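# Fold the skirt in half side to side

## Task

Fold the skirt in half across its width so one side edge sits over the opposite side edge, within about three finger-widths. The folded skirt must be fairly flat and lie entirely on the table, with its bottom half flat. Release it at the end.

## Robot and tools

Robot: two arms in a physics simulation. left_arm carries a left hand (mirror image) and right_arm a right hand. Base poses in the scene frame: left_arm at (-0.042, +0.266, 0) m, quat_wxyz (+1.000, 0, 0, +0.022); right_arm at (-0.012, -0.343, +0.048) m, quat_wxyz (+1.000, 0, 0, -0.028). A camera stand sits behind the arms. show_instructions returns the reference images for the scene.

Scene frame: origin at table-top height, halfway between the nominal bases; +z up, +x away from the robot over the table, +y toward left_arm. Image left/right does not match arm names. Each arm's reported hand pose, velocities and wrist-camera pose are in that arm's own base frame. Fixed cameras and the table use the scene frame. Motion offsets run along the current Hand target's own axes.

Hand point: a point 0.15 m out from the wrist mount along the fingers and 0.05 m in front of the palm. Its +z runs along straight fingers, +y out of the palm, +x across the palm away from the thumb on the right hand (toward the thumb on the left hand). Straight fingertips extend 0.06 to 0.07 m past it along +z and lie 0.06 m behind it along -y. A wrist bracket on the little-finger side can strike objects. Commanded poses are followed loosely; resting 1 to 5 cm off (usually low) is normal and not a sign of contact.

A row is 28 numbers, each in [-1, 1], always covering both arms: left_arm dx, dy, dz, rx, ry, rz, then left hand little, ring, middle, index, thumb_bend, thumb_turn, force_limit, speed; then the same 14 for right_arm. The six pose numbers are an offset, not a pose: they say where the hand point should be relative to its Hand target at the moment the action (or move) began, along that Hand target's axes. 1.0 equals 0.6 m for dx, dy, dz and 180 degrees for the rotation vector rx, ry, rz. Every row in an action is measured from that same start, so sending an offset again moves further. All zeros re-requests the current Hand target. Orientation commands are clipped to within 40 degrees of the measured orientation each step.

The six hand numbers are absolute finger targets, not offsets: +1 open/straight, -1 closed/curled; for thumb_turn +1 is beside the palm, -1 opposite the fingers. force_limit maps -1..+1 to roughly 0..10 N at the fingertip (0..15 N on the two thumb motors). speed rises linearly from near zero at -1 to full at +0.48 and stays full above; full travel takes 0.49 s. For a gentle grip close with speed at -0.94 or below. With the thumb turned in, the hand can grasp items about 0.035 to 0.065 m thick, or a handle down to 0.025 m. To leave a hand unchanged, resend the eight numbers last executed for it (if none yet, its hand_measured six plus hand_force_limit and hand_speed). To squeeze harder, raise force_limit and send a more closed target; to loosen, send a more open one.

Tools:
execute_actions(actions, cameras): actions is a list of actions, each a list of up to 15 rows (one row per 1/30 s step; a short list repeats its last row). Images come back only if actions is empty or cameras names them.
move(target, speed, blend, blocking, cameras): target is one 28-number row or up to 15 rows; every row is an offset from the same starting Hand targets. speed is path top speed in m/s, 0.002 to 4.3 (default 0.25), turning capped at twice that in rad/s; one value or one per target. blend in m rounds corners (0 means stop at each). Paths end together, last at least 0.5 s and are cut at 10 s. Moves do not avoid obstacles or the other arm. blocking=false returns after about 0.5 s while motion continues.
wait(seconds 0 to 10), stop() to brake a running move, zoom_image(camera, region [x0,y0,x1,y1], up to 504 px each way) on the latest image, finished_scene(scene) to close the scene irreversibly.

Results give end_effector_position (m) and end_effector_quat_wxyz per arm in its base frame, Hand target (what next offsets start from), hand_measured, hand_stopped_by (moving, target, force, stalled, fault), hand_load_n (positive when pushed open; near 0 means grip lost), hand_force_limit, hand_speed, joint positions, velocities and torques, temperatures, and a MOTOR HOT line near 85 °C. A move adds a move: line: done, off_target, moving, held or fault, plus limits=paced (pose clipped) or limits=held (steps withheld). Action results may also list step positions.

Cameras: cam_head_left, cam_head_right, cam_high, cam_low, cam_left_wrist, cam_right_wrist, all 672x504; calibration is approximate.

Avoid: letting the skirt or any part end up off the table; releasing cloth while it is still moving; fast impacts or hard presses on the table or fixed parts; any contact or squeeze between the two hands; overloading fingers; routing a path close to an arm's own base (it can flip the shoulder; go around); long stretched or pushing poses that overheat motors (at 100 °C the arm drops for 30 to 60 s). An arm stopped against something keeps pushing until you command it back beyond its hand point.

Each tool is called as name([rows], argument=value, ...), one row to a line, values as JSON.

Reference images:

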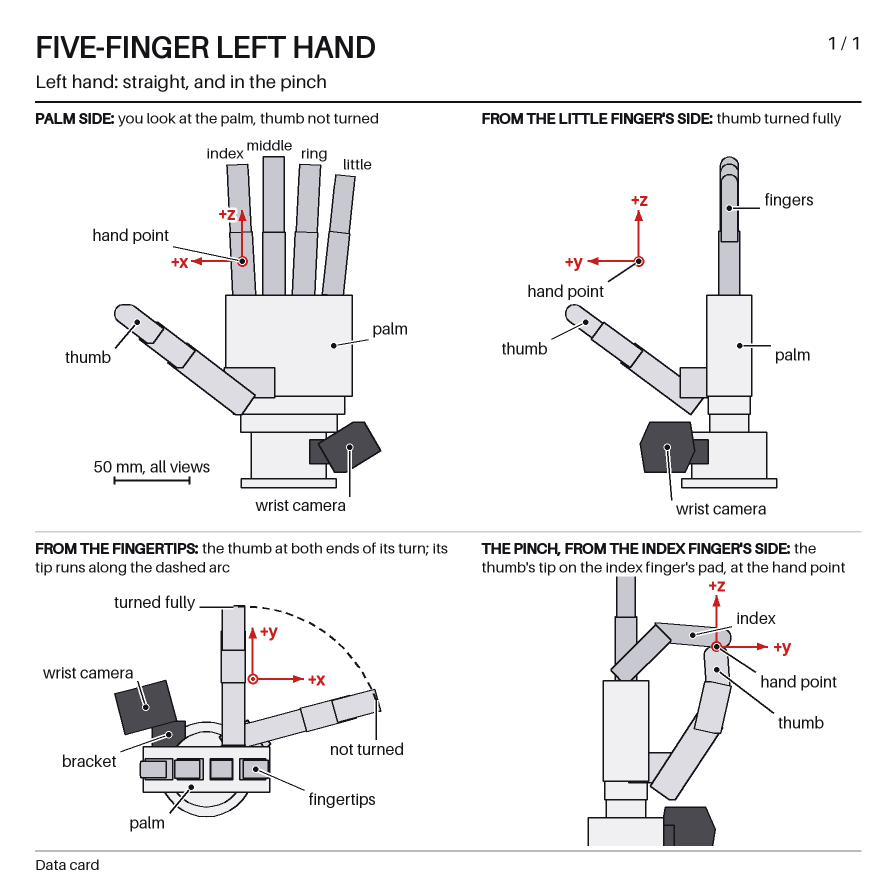

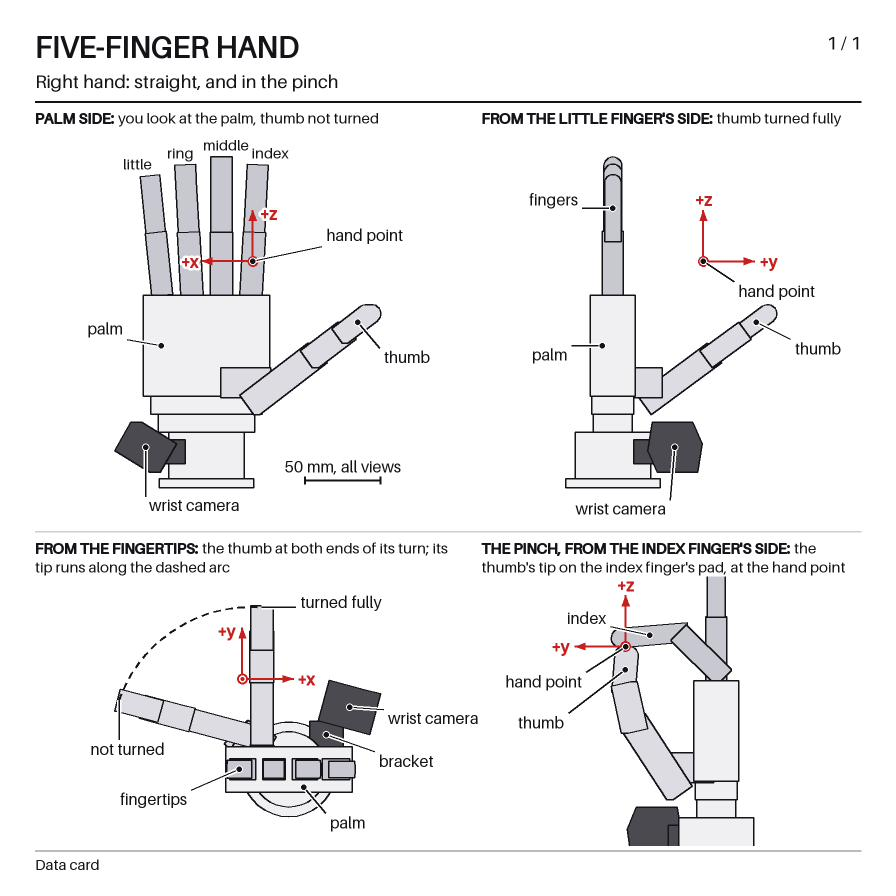

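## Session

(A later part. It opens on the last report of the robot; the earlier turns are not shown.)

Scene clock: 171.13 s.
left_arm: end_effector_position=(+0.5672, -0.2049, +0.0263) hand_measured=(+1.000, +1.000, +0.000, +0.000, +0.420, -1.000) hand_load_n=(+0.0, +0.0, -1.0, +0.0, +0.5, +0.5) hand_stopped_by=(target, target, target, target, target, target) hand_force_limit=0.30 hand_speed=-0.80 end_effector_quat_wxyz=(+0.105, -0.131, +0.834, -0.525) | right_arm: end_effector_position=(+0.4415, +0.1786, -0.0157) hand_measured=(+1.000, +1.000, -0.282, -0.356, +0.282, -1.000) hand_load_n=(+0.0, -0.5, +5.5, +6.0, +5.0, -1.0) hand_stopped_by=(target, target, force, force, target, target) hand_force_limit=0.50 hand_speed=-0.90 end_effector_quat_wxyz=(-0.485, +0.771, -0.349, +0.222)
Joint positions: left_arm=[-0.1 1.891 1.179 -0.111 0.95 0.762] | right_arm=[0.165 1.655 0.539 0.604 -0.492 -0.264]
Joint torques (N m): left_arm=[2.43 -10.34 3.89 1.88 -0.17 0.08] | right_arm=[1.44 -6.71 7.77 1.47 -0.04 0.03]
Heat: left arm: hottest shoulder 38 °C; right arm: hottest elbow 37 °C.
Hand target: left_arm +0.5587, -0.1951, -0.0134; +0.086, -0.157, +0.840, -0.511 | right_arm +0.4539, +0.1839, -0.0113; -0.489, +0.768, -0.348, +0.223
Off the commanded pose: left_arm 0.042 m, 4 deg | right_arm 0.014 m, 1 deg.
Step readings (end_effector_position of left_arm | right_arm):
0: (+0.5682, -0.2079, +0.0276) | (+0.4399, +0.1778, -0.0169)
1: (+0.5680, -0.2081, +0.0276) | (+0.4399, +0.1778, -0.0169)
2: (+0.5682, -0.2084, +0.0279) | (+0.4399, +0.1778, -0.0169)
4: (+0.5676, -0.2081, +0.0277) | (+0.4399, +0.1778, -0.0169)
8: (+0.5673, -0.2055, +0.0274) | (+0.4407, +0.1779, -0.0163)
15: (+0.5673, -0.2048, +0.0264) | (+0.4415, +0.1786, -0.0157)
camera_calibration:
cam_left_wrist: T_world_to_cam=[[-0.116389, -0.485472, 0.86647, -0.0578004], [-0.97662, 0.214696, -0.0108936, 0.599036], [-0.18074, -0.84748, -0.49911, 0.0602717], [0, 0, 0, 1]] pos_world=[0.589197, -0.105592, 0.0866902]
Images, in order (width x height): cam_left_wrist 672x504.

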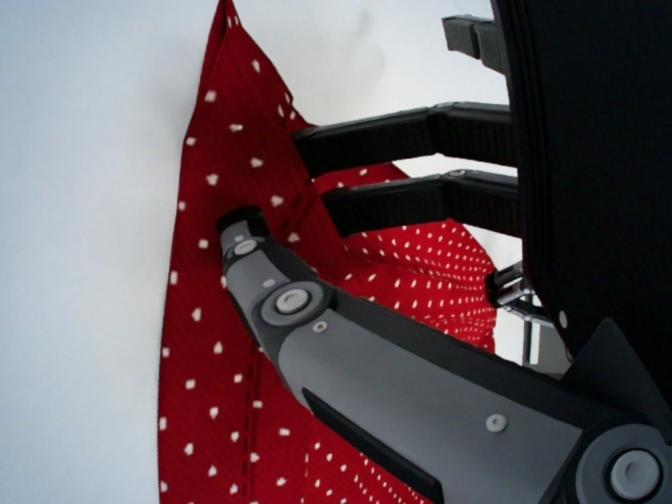

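execute_actions([
  [[0,0.0018,0.001,0.0056,0,0,1,1,-0.1,-0.1,0.36,-1,0.3,-0.8,0,0,0,0,0,0,1,1,-0.65,-0.65,0.28,-1,0.5,-0.9]],
  [[0,0,0,0.0056,0,0,1,1,-0.18,-0.18,0.31,-1,0.3,-0.8,0,0,0,0,0,0,1,1,-0.65,-0.65,0.28,-1,0.5,-0.9]],
], cameras=["cam_left_wrist"])

Scene clock: 172.43 s.
left_arm: end_effector_position=(+0.5681, -0.2090, +0.0243) hand_measured=(+1.000, +1.000, -0.180, -0.180, +0.310, -1.000) hand_load_n=(+0.0, -0.5, +2.0, +0.5, +2.0, +0.0) hand_stopped_by=(target, target, target, target, target, target) hand_force_limit=0.30 hand_speed=-0.80 end_effector_quat_wxyz=(+0.108, -0.123, +0.825, -0.540) | right_arm: end_effector_position=(+0.4412, +0.1792, -0.0157) hand_measured=(+1.000, +1.000, -0.282, -0.356, +0.282, -1.000) hand_load_n=(+0.0, +0.0, +6.0, +6.0, +5.0, -0.5) hand_stopped_by=(target, target, force, force, target, target) hand_force_limit=0.50 hand_speed=-0.90 end_effector_quat_wxyz=(-0.485, +0.771, -0.349, +0.221)
Joint positions: left_arm=[-0.099 1.903 1.165 -0.044 0.979 0.739] | right_arm=[0.166 1.655 0.539 0.604 -0.492 -0.262]
Joint torques (N m): left_arm=[3.02 -10.58 3.59 1.77 -0.16 0.05] | right_arm=[1.44 -6.83 7.77 1.44 -0.04 0.01]
Heat: left arm: hottest shoulder 38 °C; right arm: hottest elbow 37 °C.
Hand target: left_arm +0.5588, -0.1951, -0.0145; +0.088, -0.155, +0.831, -0.526 | right_arm +0.4538, +0.1840, -0.0113; -0.489, +0.768, -0.348, +0.223
Off the commanded pose: left_arm 0.042 m, 5 deg | right_arm 0.014 m, 1 deg.
Step readings (end_effector_position of left_arm | right_arm):
0: (+0.5673, -0.2049, +0.0264) | (+0.4415, +0.1786, -0.0157)
1: (+0.5672, -0.2050, +0.0264) | (+0.4415, +0.1786, -0.0157)
2: (+0.5674, -0.2050, +0.0264) | (+0.4415, +0.1786, -0.0157)
4: (+0.5677, -0.2056, +0.0262) | (+0.4415, +0.1786, -0.0157)
8: (+0.5686, -0.2070, +0.0255) | (+0.4415, +0.1786, -0.0157)
15: (+0.5687, -0.2072, +0.0254) | (+0.4414, +0.1788, -0.0157)
16: (+0.5685, -0.2072, +0.0254) | (+0.4414, +0.1788, -0.0157)
17: (+0.5685, -0.2073, +0.0254) | (+0.4414, +0.1788, -0.0157)
19: (+0.5683, -0.2079, +0.0251) | (+0.4414, +0.1788, -0.0157)
23: (+0.5681, -0.2088, +0.0242) | (+0.4413, +0.1790, -0.0157)
30: (+0.5681, -0.2090, +0.0242) | (+0.4412, +0.1792, -0.0157)
camera_calibration:
cam_left_wrist: T_world_to_cam=[[-0.137879, -0.456591, 0.878928, -0.0399572], [-0.974011, 0.223512, -0.0366841, 0.601731], [-0.179701, -0.861143, -0.475542, 0.0518572], [0, 0, 0, 1]] pos_world=[0.589902, -0.108082, 0.0818537]
Images, in order (width x height): cam_left_wrist 672x504.

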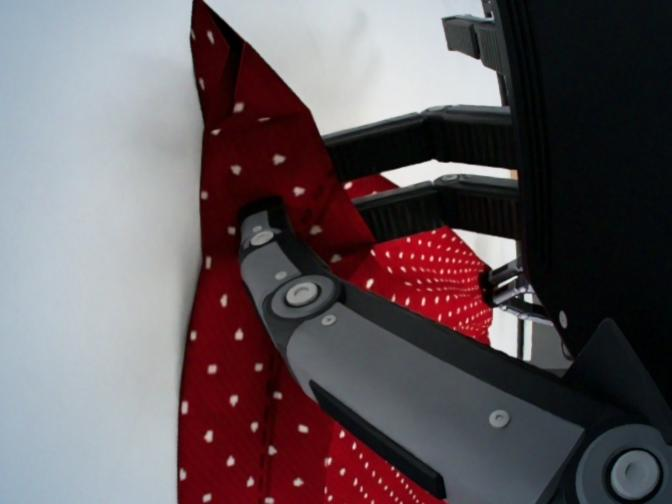

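execute_actions([
  [[0,-0.004,-0.002,0,0,0,1,1,-0.26,-0.26,0.28,-1,0.3,-0.8,0,0,0,0,0,0,1,1,-0.65,-0.65,0.28,-1,0.5,-0.9]],
  [[0,-0.006,-0.002,0,0,0,1,1,-0.6,-0.6,0.28,-1,0.2,-0.85,0,0,0,0,0,0,1,1,-0.65,-0.65,0.28,-1,0.5,-0.9]],
  [[0,-0.006,-0.002,0,0,0,1,1,-0.6,-0.6,0.28,-1,0.2,-0.85,0,0,0,0,0,0,1,1,-0.65,-0.65,0.28,-1,0.5,-0.9]],
  [[0,-0.004,-0.002,0,0,0,1,1,-0.65,-0.65,0.28,-1,0.5,-0.9,0,0,0,0,0,0,1,1,-0.65,-0.65,0.28,-1,0.5,-0.9]],
], cameras=["cam_left_wrist"])

Scene clock: 174.77 s.
left_arm: end_effector_position=(+0.5675, -0.2090, +0.0231) hand_measured=(+1.000, +1.000, -0.272, -0.314, +0.284, -1.000) hand_load_n=(+0.0, +0.0, +9.0, +8.0, +10.0, +0.0) hand_stopped_by=(target, target, force, force, target, target) hand_force_limit=0.50 hand_speed=-0.90 end_effector_quat_wxyz=(+0.106, -0.126, +0.826, -0.540) | right_arm: end_effector_position=(+0.4410, +0.1798, -0.0156) hand_measured=(+1.000, +1.000, -0.282, -0.356, +0.282, -1.000) hand_load_n=(+0.0, +0.0, +5.5, +6.0, +5.0, -1.0) hand_stopped_by=(target, target, force, force, target, target) hand_force_limit=0.50 hand_speed=-0.90 end_effector_quat_wxyz=(-0.485, +0.771, -0.349, +0.221)
Joint positions: left_arm=[-0.099 1.904 1.165 -0.046 0.978 0.736] | right_arm=[0.167 1.655 0.539 0.604 -0.492 -0.261]
Joint torques (N m): left_arm=[2.9 -12.16 4.23 0.76 -0.16 0.06] | right_arm=[1.32 -6.83 7.77 1.47 -0.04 0]
Heat: left arm: hottest shoulder 38 °C; right arm: hottest elbow 37 °C.
Hand target: left_arm +0.5593, -0.1957, -0.0017; +0.088, -0.155, +0.831, -0.526 | right_arm +0.4538, +0.1840, -0.0113; -0.489, +0.768, -0.348, +0.223
Off the commanded pose: left_arm 0.029 m, 4 deg | right_arm 0.014 m, 1 deg.
Step readings (end_effector_position of left_arm | right_arm):
0: (+0.5681, -0.2090, +0.0243) | (+0.4412, +0.1792, -0.0157)
1: (+0.5681, -0.2090, +0.0243) | (+0.4412, +0.1792, -0.0157)
2: (+0.5681, -0.2090, +0.0243) | (+0.4412, +0.1792, -0.0157)
4: (+0.5680, -0.2090, +0.0241) | (+0.4412, +0.1792, -0.0157)
8: (+0.5678, -0.2091, +0.0232) | (+0.4411, +0.1794, -0.0156)
15: (+0.5678, -0.2091, +0.0233) | (+0.4411, +0.1796, -0.0156)
16: (+0.5678, -0.2091, +0.0233) | (+0.4411, +0.1796, -0.0156)
17: (+0.5678, -0.2091, +0.0233) | (+0.4411, +0.1796, -0.0156)
19: (+0.5678, -0.2091, +0.0233) | (+0.4410, +0.1796, -0.0156)
23: (+0.5678, -0.2091, +0.0233) | (+0.4410, +0.1796, -0.0156)
30: (+0.5678, -0.2091, +0.0233) | (+0.4410, +0.1796, -0.0156)
31: (+0.5678, -0.2091, +0.0233) | (+0.4410, +0.1796, -0.0156)
32: (+0.5678, -0.2091, +0.0233) | (+0.4410, +0.1796, -0.0156)
34: (+0.5678, -0.2091, +0.0233) | (+0.4410, +0.1796, -0.0156)
38: (+0.5677, -0.2091, +0.0233) | (+0.4410, +0.1796, -0.0156)
45: (+0.5677, -0.2091, +0.0233) | (+0.4410, +0.1796, -0.0156)
46: (+0.5677, -0.2091, +0.0233) | (+0.4410, +0.1796, -0.0156)
47: (+0.5677, -0.2091, +0.0233) | (+0.4410, +0.1796, -0.0156)
49: (+0.5676, -0.2091, +0.0232) | (+0.4410, +0.1796, -0.0156)
53: (+0.5675, -0.2090, +0.0231) | (+0.4410, +0.1798, -0.0156)
60: (+0.5675, -0.2090, +0.0231) | (+0.4410, +0.1798, -0.0156)
camera_calibration:
cam_left_wrist: T_world_to_cam=[[-0.131778, -0.45678, 0.879765, -0.0425081], [-0.974614, 0.221756, -0.0308479, 0.600967], [-0.181003, -0.861496, -0.474407, 0.0518906], [0, 0, 0, 1]] pos_world=[0.589502, -0.107981, 0.080553]
Images, in order (width x height): cam_left_wrist 672x504.

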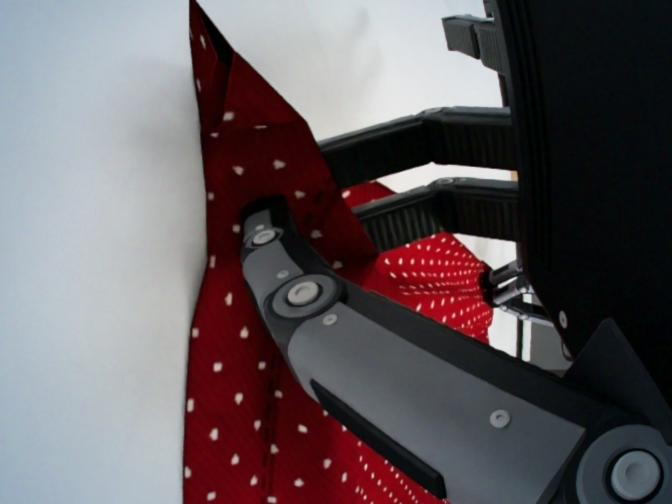

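move(target=[-0.005,-0.1265,-0.0325,0,0,0,1,1,-0.65,-0.65,0.28,-1,0.5,-0.9,0,-0.0529,-0.0246,0,0,0,1,1,-0.65,-0.65,0.28,-1,0.5,-0.9], speed=0.05, cameras=["cam_left_wrist", "cam_right_wrist", "cam_high", "cam_low"])

Scene clock: 179.13 s.
left_arm: end_effector_position=(+0.5460, -0.2042, +0.0435) hand_measured=(+1.000, +1.000, -0.272, -0.314, +0.284, -1.000) hand_load_n=(+0.0, +0.0, +7.0, +5.5, +12.0, +0.5) hand_stopped_by=(target, target, force, force, target, target) hand_force_limit=0.50 hand_speed=-0.90 end_effector_quat_wxyz=(+0.064, -0.168, +0.835, -0.519) | right_arm: end_effector_position=(+0.4347, +0.1787, +0.0044) hand_measured=(+1.000, +1.000, -0.282, -0.356, +0.282, -1.000) hand_load_n=(+0.0, +0.0, +5.5, +6.0, +5.0, -1.0) hand_stopped_by=(target, target, force, force, target, target) hand_force_limit=0.50 hand_speed=-0.90 end_effector_quat_wxyz=(-0.478, +0.775, -0.357, +0.209)
Joint positions: left_arm=[-0.099 1.843 1.176 -0.225 0.951 0.715] | right_arm=[0.167 1.566 0.548 0.473 -0.492 -0.26]
Joint torques (N m): left_arm=[1.2 -15.15 9.36 1.18 0.36 -0.02] | right_arm=[1.32 -8.35 8.99 1.42 -0.05 0]
Heat: left arm: hottest shoulder 38 °C; right arm: hottest elbow 37 °C.
Hand target: left_arm +0.5685, -0.2084, +0.0752; +0.088, -0.155, +0.831, -0.526 | right_arm +0.4539, +0.1841, +0.0237; -0.489, +0.768, -0.348, +0.223
Off the commanded pose: left_arm 0.039 m, 3 deg | right_arm 0.028 m, 2 deg.
move: off_target (left_arm, right_arm)
camera_calibration:
cam_left_wrist: T_world_to_cam=[[-0.0115468, -0.480538, 0.876898, -0.131552], [-0.976407, 0.19453, 0.093745, 0.569513], [-0.215631, -0.855126, -0.471447, 0.0818779], [0, 0, 0, 1]] pos_world=[0.572213, -0.103988, 0.10057]
cam_right_wrist: T_world_to_cam=[[-0.133852, -0.451809, -0.882016, 0.147335], [-0.972554, 0.230817, 0.0293569, 0.383721], [0.190321, 0.861738, -0.470304, -0.124528], [0, 0, 0, 1]] pos_world=[0.416611, 0.0853083, 0.0601211]
Images, in order (width x height): cam_high 672x504, cam_low 672x504, cam_left_wrist 672x504, cam_right_wrist 672x504.

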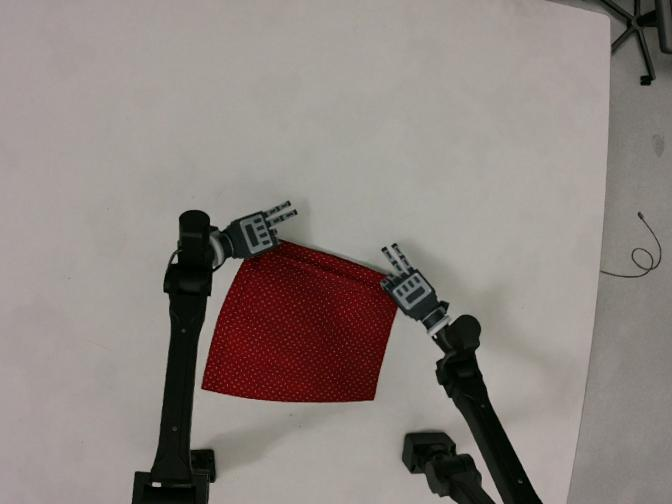

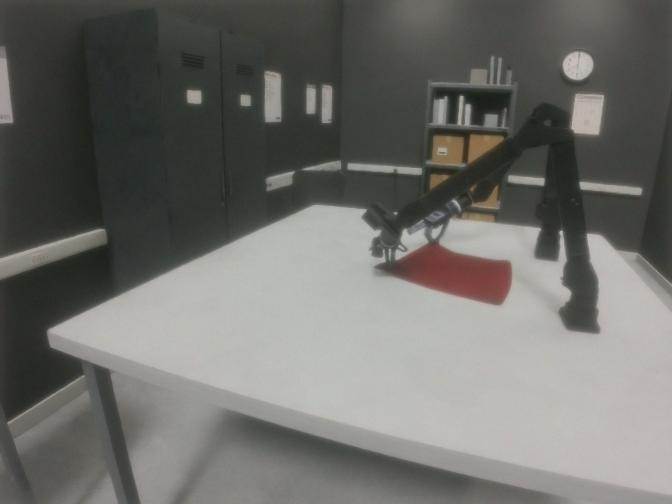

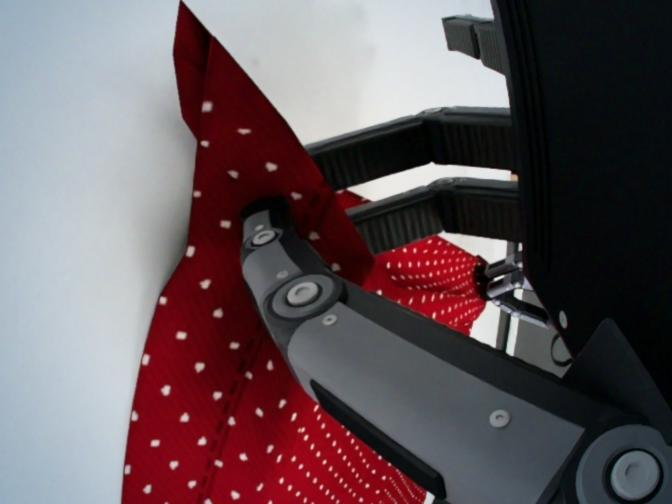

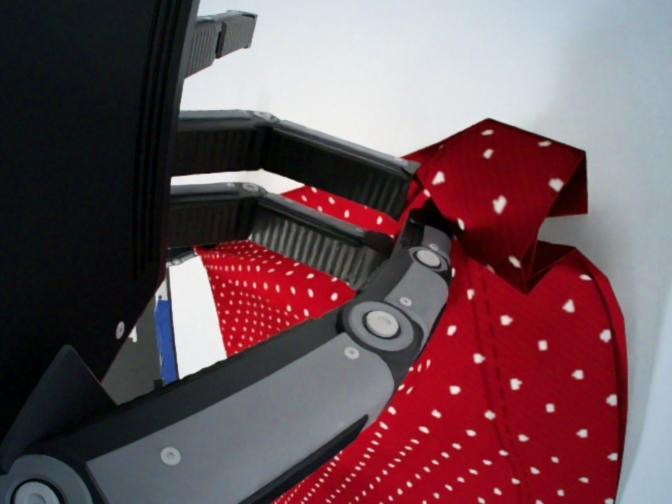

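move(target=[-0.2186,-0.0242,0.0317,0,0,0,1,1,-0.65,-0.65,0.28,-1,0.5,-0.9,0.1665,-0.1385,0.2587,0,0,0,1,1,-0.65,-0.65,0.28,-1,0.5,-0.9], speed=0.1, cameras=["cam_left_wrist", "cam_right_wrist", "cam_high", "cam_low"])

Scene clock: 182.10 s.
left_arm: end_effector_position=(+0.6782, -0.1893, +0.0613) hand_measured=(+1.000, +1.000, -0.272, -0.314, +0.284, -1.000) hand_load_n=(+0.0, +0.0, +7.0, +5.5, +12.0, +1.0) hand_stopped_by=(target, target, force, force, target, target) hand_force_limit=0.50 hand_speed=-0.90 end_effector_quat_wxyz=(+0.067, -0.169, +0.833, -0.522) | right_arm: end_effector_position=(+0.6337, +0.2153, +0.0199) hand_measured=(+1.000, +1.000, -0.282, -0.356, +0.282, -1.000) hand_load_n=(+0.0, +0.0, +5.5, +5.5, +5.0, -1.0) hand_stopped_by=(target, target, force, force, target, target) hand_force_limit=0.50 hand_speed=-0.90 end_effector_quat_wxyz=(-0.480, +0.774, -0.353, +0.216)
Joint positions: left_arm=[-0.056 2.109 1.67 -0.486 0.979 0.761] | right_arm=[0.174 1.916 1.145 0.243 -0.482 -0.259]
Joint torques (N m): left_arm=[2.2 -16.97 10.47 1.14 0.62 0.23] | right_arm=[1.61 -12.45 11.54 1.46 -0.06 0.05]
Heat: left arm: hottest shoulder 38 °C; right arm: hottest elbow 38 °C.
Hand target: left_arm +0.6997, -0.1841, +0.0780; +0.088, -0.156, +0.831, -0.526 | right_arm +0.6519, +0.2247, +0.0339; -0.489, +0.768, -0.348, +0.223
Off the commanded pose: left_arm 0.028 m, 3 deg | right_arm 0.025 m, 2 deg.
move: off_target (left_arm, right_arm)
camera_calibration:
cam_left_wrist: T_world_to_cam=[[-0.013561, -0.474761, 0.88001, -0.1361], [-0.977861, 0.190092, 0.0874851, 0.694545], [-0.208818, -0.859341, -0.466828, 0.125862], [0, 0, 0, 1]] pos_world=[0.703605, -0.0884845, 0.117762]
cam_right_wrist: T_world_to_cam=[[-0.120704, -0.452794, -0.883407, 0.196067], [-0.972389, 0.232977, 0.0134486, 0.568038], [0.199724, 0.860639, -0.468413, -0.192372], [0, 0, 0, 1]] pos_world=[0.614441, 0.122001, 0.0754578]
Images, in order (width x height): cam_high 672x504, cam_low 672x504, cam_left_wrist 672x504, cam_right_wrist 672x504.

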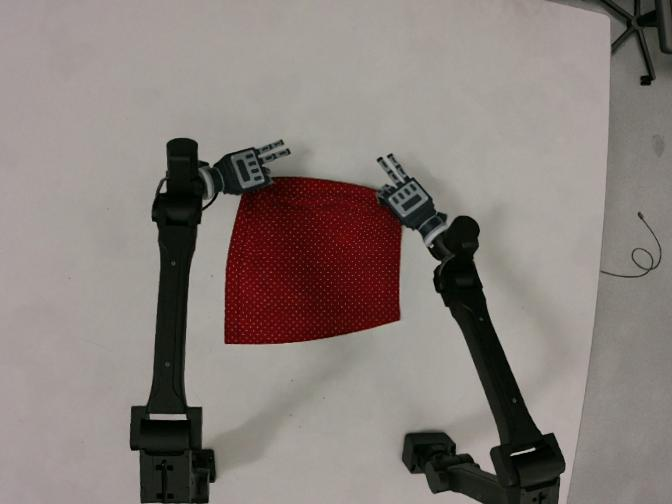

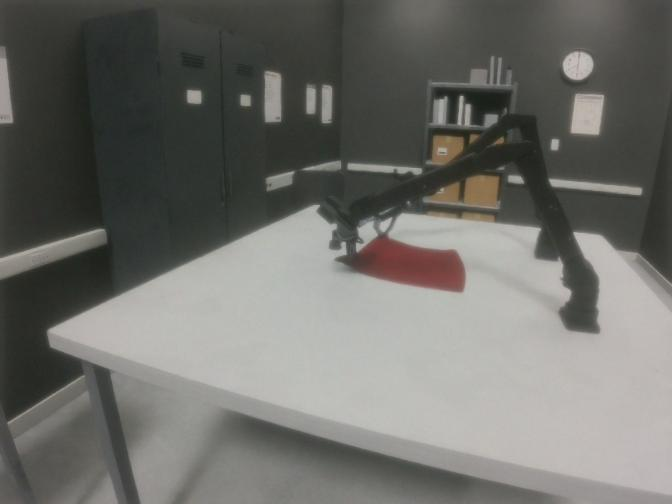

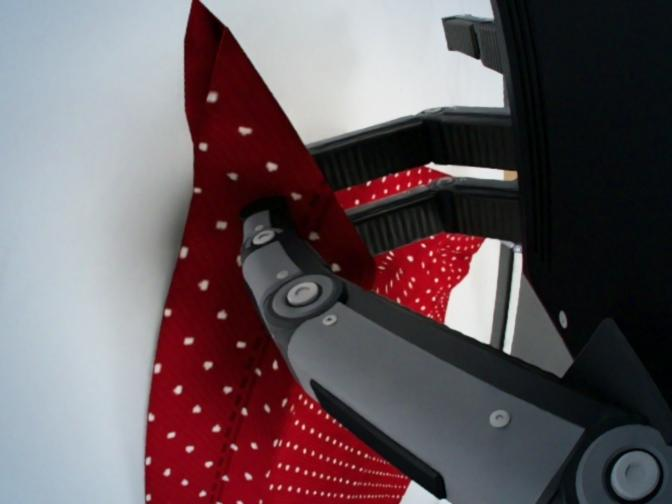

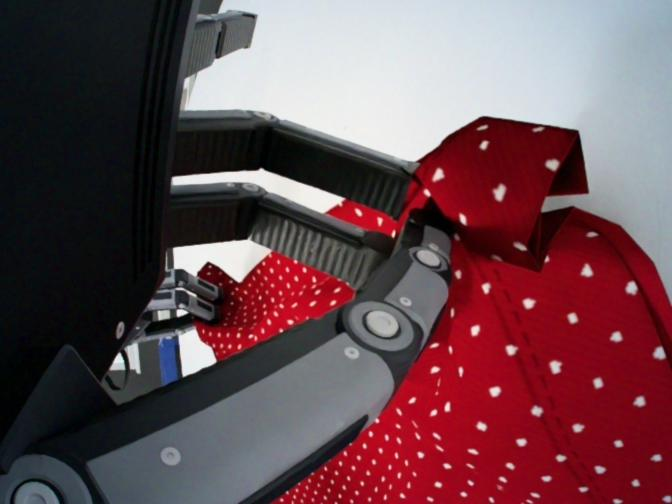

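move(target=[0.0712,-0.115,-0.1077,0,-0.07,0.1517,1,1,-0.65,-0.65,0.28,-1,0.5,-0.9,-0.0377,-0.0873,-0.1085,0,0.07,-0.1517,1,1,-0.65,-0.65,0.28,-1,0.5,-0.9], speed=0.15, cameras=["cam_left_wrist", "cam_right_wrist", "cam_high", "cam_low"])

Scene clock: 185.40 s.
left_arm: end_effector_position=(+0.6490, -0.1713, +0.1551) hand_measured=(+1.000, +1.000, -0.272, -0.314, +0.284, -1.000) hand_load_n=(+0.0, +0.0, +7.0, +6.0, +12.5, +1.0) hand_stopped_by=(target, target, force, force, target, target) hand_force_limit=0.50 hand_speed=-0.90 end_effector_quat_wxyz=(+0.279, -0.028, +0.835, -0.473) | right_arm: end_effector_position=(+0.6074, +0.2184, +0.0975) hand_measured=(+1.000, +1.000, -0.282, -0.356, +0.282, -1.000) hand_load_n=(-0.5, +0.0, +5.5, +5.5, +5.0, -0.5) hand_stopped_by=(target, target, force, force, target, target) hand_force_limit=0.50 hand_speed=-0.90 end_effector_quat_wxyz=(-0.380, +0.805, -0.218, +0.400)
Joint positions: left_arm=[-0.077 1.755 1.343 -0.212 0.824 0.986] | right_arm=[0.309 1.667 1.002 0.257 -0.172 -0.62]
Joint torques (N m): left_arm=[1.14 -15.44 6.13 2.67 0.14 0.31] | right_arm=[1.08 -12.28 7.42 2.58 0.27 -0.22]
Heat: left arm: hottest shoulder 38 °C; right arm: hottest elbow 38 °C.
Hand target: left_arm +0.6511, -0.1719, +0.1688; +0.300, -0.011, +0.830, -0.470 | right_arm +0.6090, +0.2177, +0.1086; -0.382, +0.800, -0.208, +0.414
Off the commanded pose: left_arm 0.014 m, 3 deg | right_arm 0.011 m, 2 deg.
move: off_target (left_arm, right_arm)
camera_calibration:
cam_left_wrist: T_world_to_cam=[[-0.407582, -0.613795, 0.676116, 0.0529751], [-0.910957, 0.221798, -0.347797, 0.683942], [0.0635148, -0.757668, -0.649542, 0.0480583], [0, 0, 0, 1]] pos_world=[0.641581, -0.082769, 0.233271]
cam_right_wrist: T_world_to_cam=[[0.148811, -0.74712, -0.647817, 0.140328], [-0.912302, 0.149028, -0.381439, 0.561084], [0.381524, 0.647768, -0.659422, -0.198725], [0, 0, 0, 1]] pos_world=[0.566814, 0.149952, 0.173883]
Images, in order (width x height): cam_high 672x504, cam_low 672x504, cam_left_wrist 672x504, cam_right_wrist 672x504.

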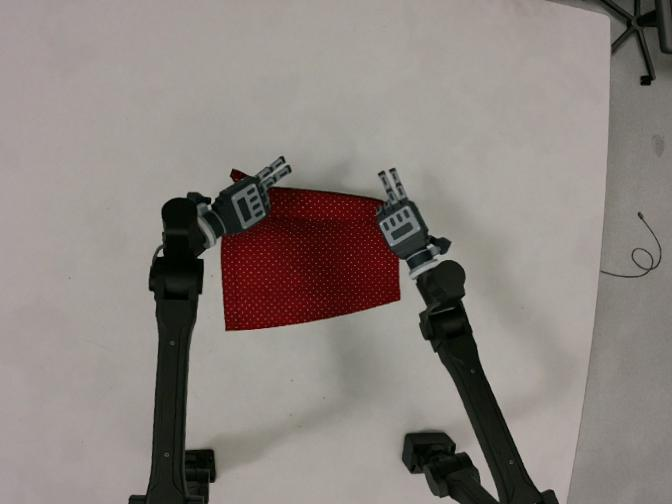

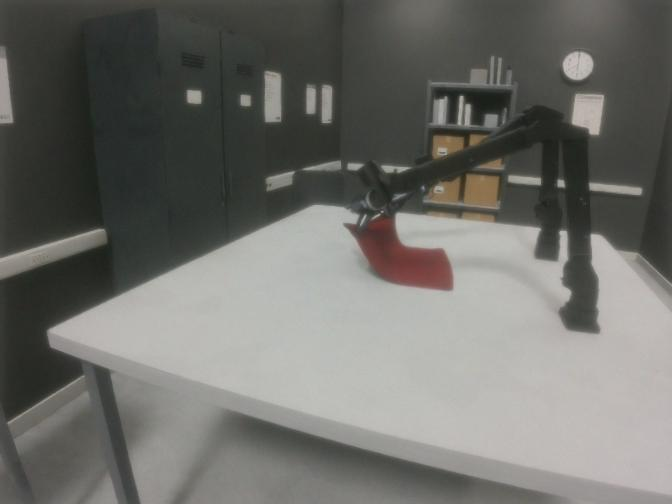

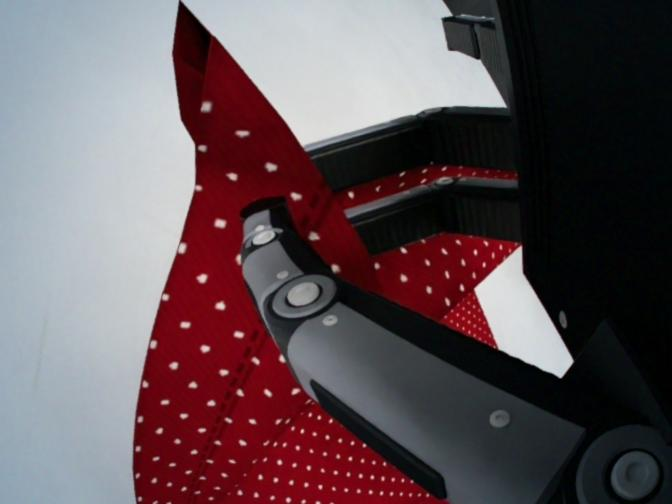

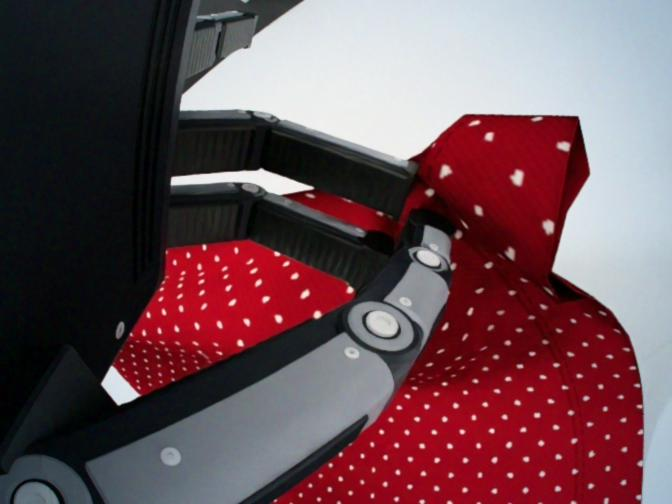

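move(target=[0.1728,-0.0622,-0.1153,0,-0.07,0.1517,1,1,-0.65,-0.65,0.28,-1,0.5,-0.9,-0.086,0.0335,-0.1215,0,0.07,-0.1517,1,1,-0.65,-0.65,0.28,-1,0.5,-0.9], speed=0.15, cameras=["cam_left_wrist", "cam_right_wrist", "cam_high", "cam_low"])

Scene clock: 188.50 s.
left_arm: end_effector_position=(+0.5202, -0.1714, +0.1630) hand_measured=(+1.000, +1.000, -0.272, -0.314, +0.284, -1.000) hand_load_n=(+0.5, +0.0, +7.0, +6.0, +12.5, +1.5) hand_stopped_by=(target, target, force, force, target, target) hand_force_limit=0.50 hand_speed=-0.90 end_effector_quat_wxyz=(+0.472, +0.122, +0.781, -0.390) | right_arm: end_effector_position=(+0.5197, +0.2091, +0.0865) hand_measured=(+1.000, +1.000, -0.282, -0.356, +0.282, -1.000) hand_load_n=(+0.0, +0.0, +5.5, +5.5, +5.5, -0.5) hand_stopped_by=(target, target, force, force, target, target) hand_force_limit=0.50 hand_speed=-0.90 end_effector_quat_wxyz=(-0.252, +0.782, -0.059, +0.567)
Joint positions: left_arm=[-0.171 1.347 0.719 0.308 0.648 1.233] | right_arm=[0.501 1.567 0.636 0.696 0.153 -1.041]
Joint torques (N m): left_arm=[1.32 -8.88 5.59 2.97 -0.13 0.32] | right_arm=[1.03 -8.88 5.81 2.58 0.45 -0.26]
Heat: left arm: hottest shoulder 38 °C; right arm: hottest elbow 38 °C.
Hand target: left_arm +0.5211, -0.1704, +0.1739; +0.491, +0.133, +0.772, -0.382 | right_arm +0.5195, +0.2066, +0.0936; -0.248, +0.776, -0.054, +0.577
Off the commanded pose: left_arm 0.011 m, 3 deg | right_arm 0.007 m, 2 deg.
move: off_target (left_arm)
camera_calibration:
cam_left_wrist: T_world_to_cam=[[-0.662182, -0.694677, 0.28096, 0.178029], [-0.642933, 0.334109, -0.689209, 0.504881], [0.384906, -0.63702, -0.667872, -0.082362], [0, 0, 0, 1]] pos_world=[0.474193, -0.0974791, 0.242942]
cam_right_wrist: T_world_to_cam=[[0.322291, -0.919275, -0.22597, 0.0487057], [-0.716798, -0.0810655, -0.692552, 0.451644], [0.618328, 0.385178, -0.685061, -0.232468], [0, 0, 0, 1]] pos_world=[0.451782, 0.170928, 0.164538]
Images, in order (width x height): cam_high 672x504, cam_low 672x504, cam_left_wrist 672x504, cam_right_wrist 672x504.

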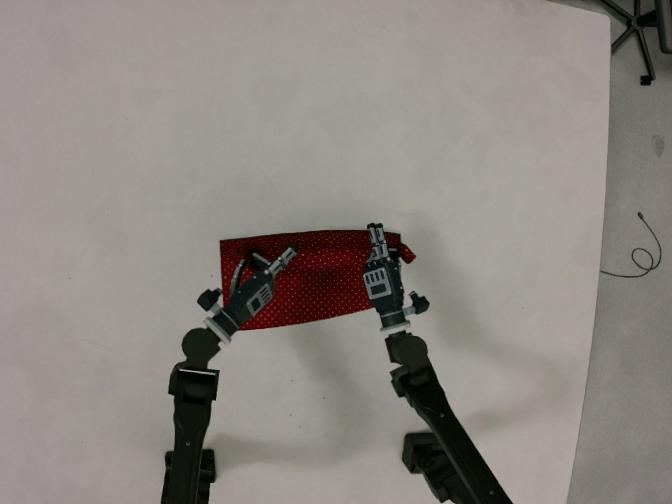

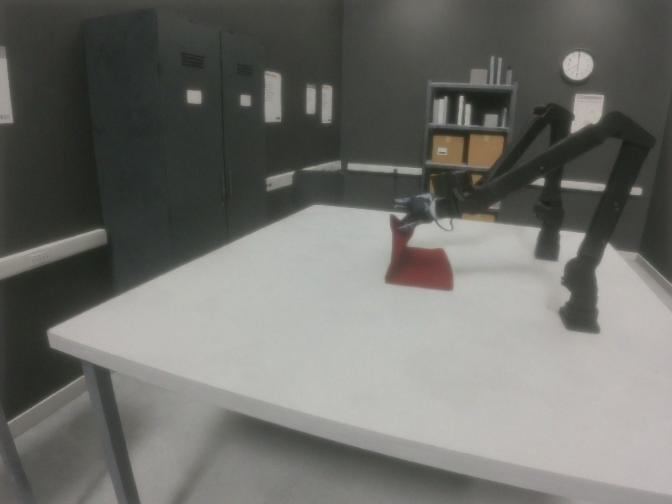

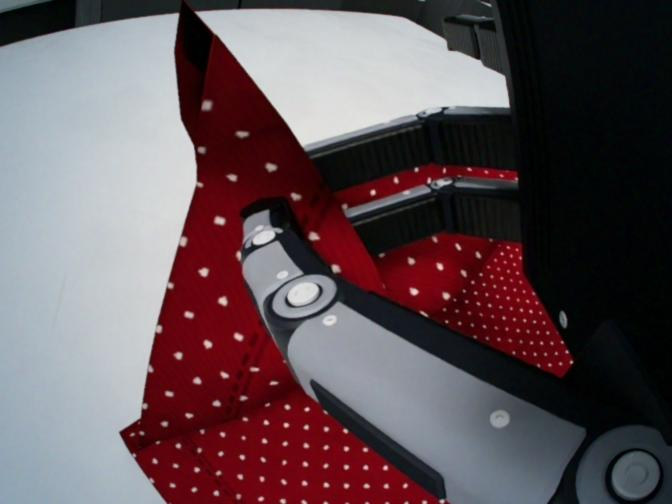

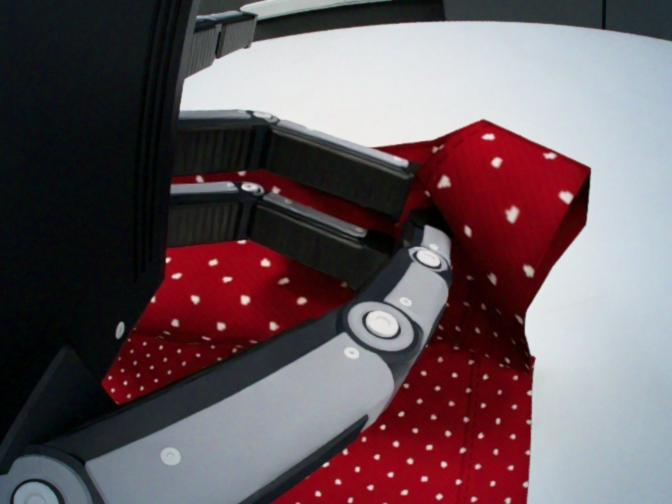

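move(target=[0.165,-0.0262,-0.0718,0,-0.07,0.1517,1,1,-0.65,-0.65,0.28,-1,0.5,-0.9,-0.092,0.0242,-0.0785,0,0.07,-0.1517,1,1,-0.65,-0.65,0.28,-1,0.5,-0.9], speed=0.15, cameras=["cam_left_wrist", "cam_right_wrist", "cam_high", "cam_low"])

Scene clock: 191.83 s.
left_arm: end_effector_position=(+0.4375, -0.1694, +0.1055) hand_measured=(+1.000, +1.000, -0.272, -0.314, +0.284, -1.000) hand_load_n=(+0.0, +0.0, +7.0, +7.0, +12.5, +1.5) hand_stopped_by=(target, target, force, force, target, target) hand_force_limit=0.50 hand_speed=-0.90 end_effector_quat_wxyz=(+0.641, +0.265, +0.664, -0.278) | right_arm: end_effector_position=(+0.4629, +0.2045, +0.0508) hand_measured=(+1.000, +1.000, -0.282, -0.356, +0.282, -1.000) hand_load_n=(+0.0, +0.0, +5.5, +5.0, +5.0, -0.5) hand_stopped_by=(target, target, force, force, target, target) hand_force_limit=0.50 hand_speed=-0.90 end_effector_quat_wxyz=(-0.109, +0.700, +0.101, +0.698)
Joint positions: left_arm=[-0.276 1.556 0.281 1.249 0.513 1.554] | right_arm=[0.669 1.923 0.458 1.464 0.371 -1.559]
Joint torques (N m): left_arm=[1.38 -5.36 2.19 3.04 -0.36 0.33] | right_arm=[0.79 -7.47 1.89 2.55 0.5 -0.26]
Heat: left arm: hottest shoulder 38 °C; right arm: hottest elbow 37 °C.
Hand target: left_arm +0.4359, -0.1666, +0.1058; +0.648, +0.269, +0.660, -0.268 | right_arm +0.4609, +0.1992, +0.0490; -0.098, +0.700, +0.104, +0.700
Off the commanded pose: left_arm 0.003 m, 2 deg | right_arm 0.006 m, 1 deg.
move: done
camera_calibration:
cam_left_wrist: T_world_to_cam=[[-0.693121, -0.690379, -0.207271, 0.206595], [-0.227212, 0.482142, -0.846117, 0.271145], [0.684075, -0.539367, -0.491044, -0.220584], [0, 0, 0, 1]] pos_world=[0.355698, -0.107077, 0.163925]
cam_right_wrist: T_world_to_cam=[[0.327996, -0.90964, 0.254899, 0.0257169], [-0.430202, -0.384051, -0.816964, 0.321535], [0.841038, 0.158303, -0.517297, -0.285225], [0, 0, 0, 1]] pos_world=[0.369775, 0.192031, 0.108582]
Images, in order (width x height): cam_high 672x504, cam_low 672x504, cam_left_wrist 672x504, cam_right_wrist 672x504.

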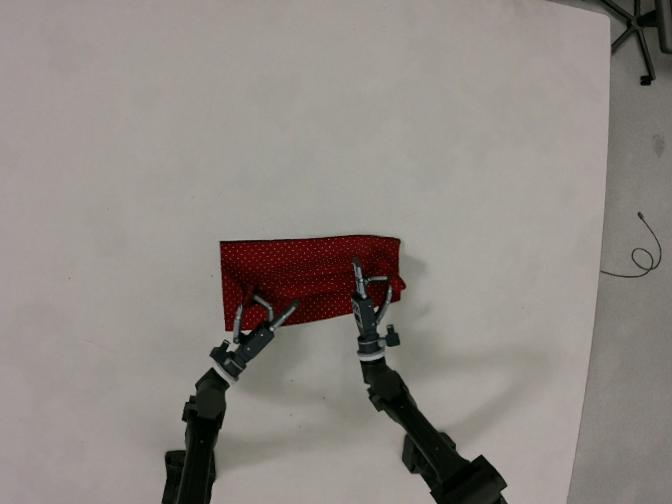

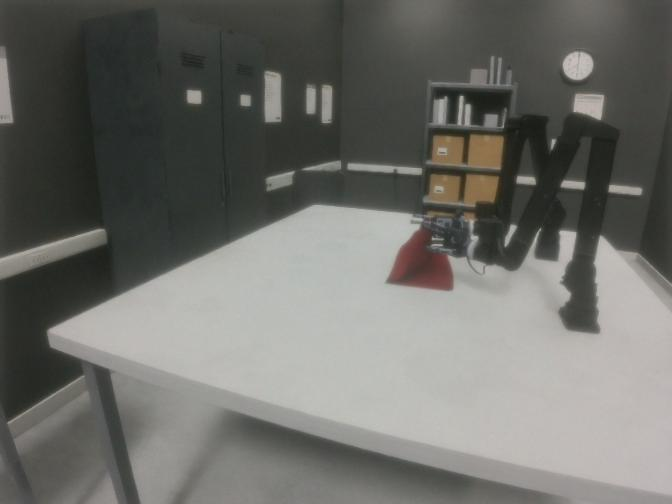

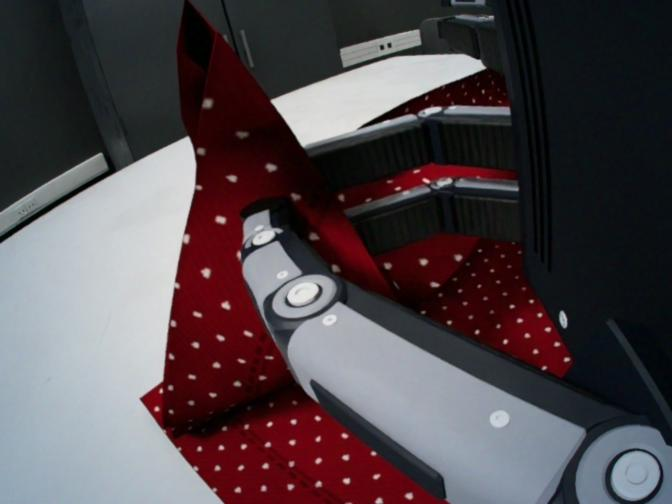

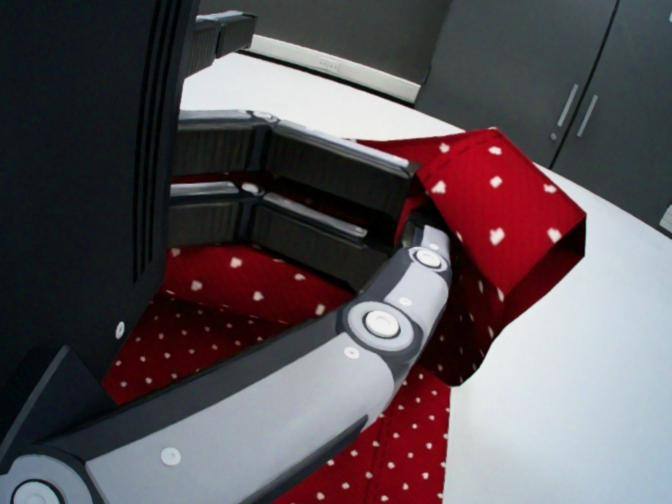

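move(target=[0.0758,-0.0377,-0.041,0,0,0,1,1,-0.65,-0.65,0.28,-1,0.5,-0.9,-0.065,-0.0017,-0.0408,0,0,0,1,1,-0.65,-0.65,0.28,-1,0.5,-0.9], speed=0.08, cameras=["cam_left_wrist", "cam_right_wrist", "cam_high", "cam_low"])

Scene clock: 193.60 s.
left_arm: end_effector_position=(+0.4041, -0.1691, +0.0600) hand_measured=(+1.000, +1.000, -0.272, -0.314, +0.284, -1.000) hand_load_n=(+0.0, +0.0, +7.0, +7.5, +12.0, +1.5) hand_stopped_by=(target, target, force, force, target, target) hand_force_limit=0.50 hand_speed=-0.90 end_effector_quat_wxyz=(+0.635, +0.268, +0.670, -0.278) | right_arm: end_effector_position=(+0.4400, +0.2002, +0.0130) hand_measured=(+1.000, +1.000, -0.282, -0.356, +0.282, -1.000) hand_load_n=(+0.0, +0.0, +5.5, +5.0, +5.5, -0.5) hand_stopped_by=(target, target, force, force, target, target) hand_force_limit=0.50 hand_speed=-0.90 end_effector_quat_wxyz=(-0.099, +0.716, +0.108, +0.682)
Joint positions: left_arm=[-0.311 1.785 0.202 1.537 0.482 1.56] | right_arm=[0.705 2.034 0.428 1.552 0.41 -1.555]
Joint torques (N m): left_arm=[1.49 -5.77 0.17 3.03 -0.44 0.34] | right_arm=[0.67 -7.53 0.58 2.56 0.64 -0.06]
Heat: left arm: hottest shoulder 38 °C; right arm: hottest elbow 37 °C.
Hand target: left_arm +0.4018, -0.1650, +0.0609; +0.648, +0.269, +0.660, -0.268 | right_arm +0.4371, +0.1930, +0.0100; -0.098, +0.700, +0.104, +0.700
Off the commanded pose: left_arm 0.005 m, 2 deg | right_arm 0.008 m, 3 deg.
joint sent to its limit (left arm) — joint 4 (wrist pitch), upper limit. The joint targets still meet the commanded pose.
joint sent to its limit (right arm) — joint 4 (wrist pitch), upper limit. The joint targets are off in orientation, not in position.
move: off_target (right_arm)
camera_calibration:
cam_left_wrist: T_world_to_cam=[[-0.698669, -0.685359, -0.205293, 0.177253], [-0.236661, 0.492184, -0.837703, 0.229971], [0.67517, -0.536692, -0.506071, -0.214973], [0, 0, 0, 1]] pos_world=[0.323409, -0.10708, 0.120244]
cam_right_wrist: T_world_to_cam=[[0.336064, -0.902726, 0.268601, 0.0337923], [-0.464755, -0.406994, -0.786358, 0.298526], [0.819185, 0.139432, -0.556322, -0.270934], [0, 0, 0, 1]] pos_world=[0.34933, 0.189781, 0.0749453]
Images, in order (width x height): cam_high 672x504, cam_low 672x504, cam_left_wrist 672x504, cam_right_wrist 672x504.

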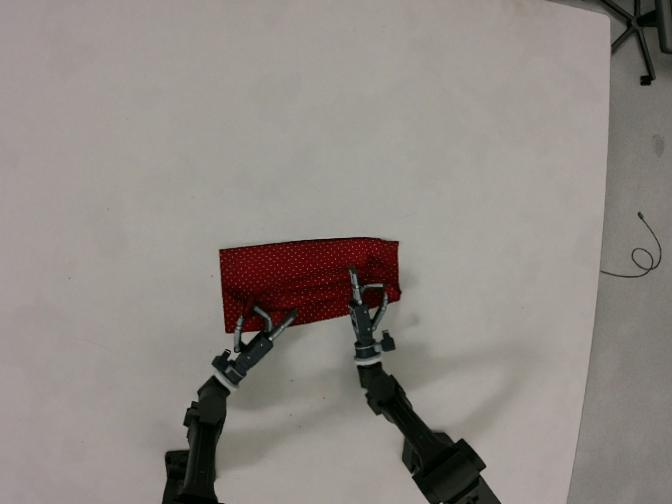

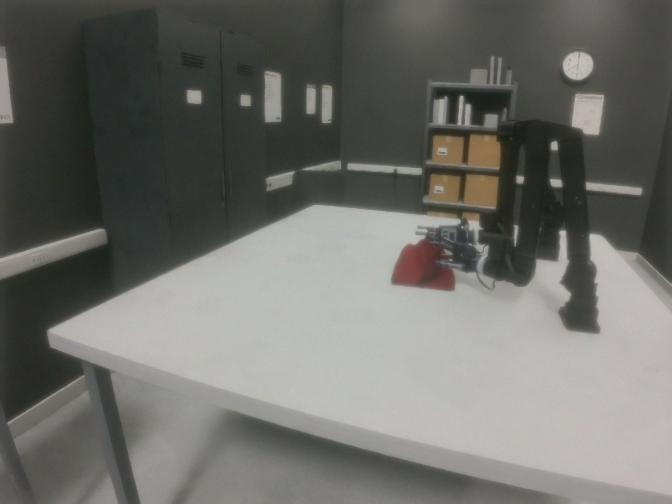

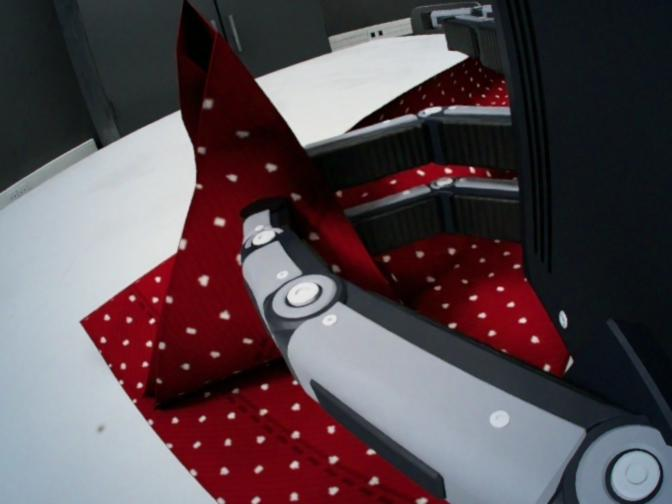

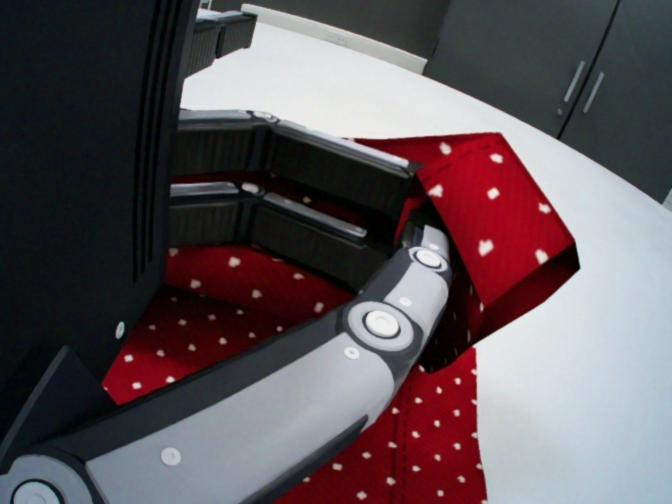

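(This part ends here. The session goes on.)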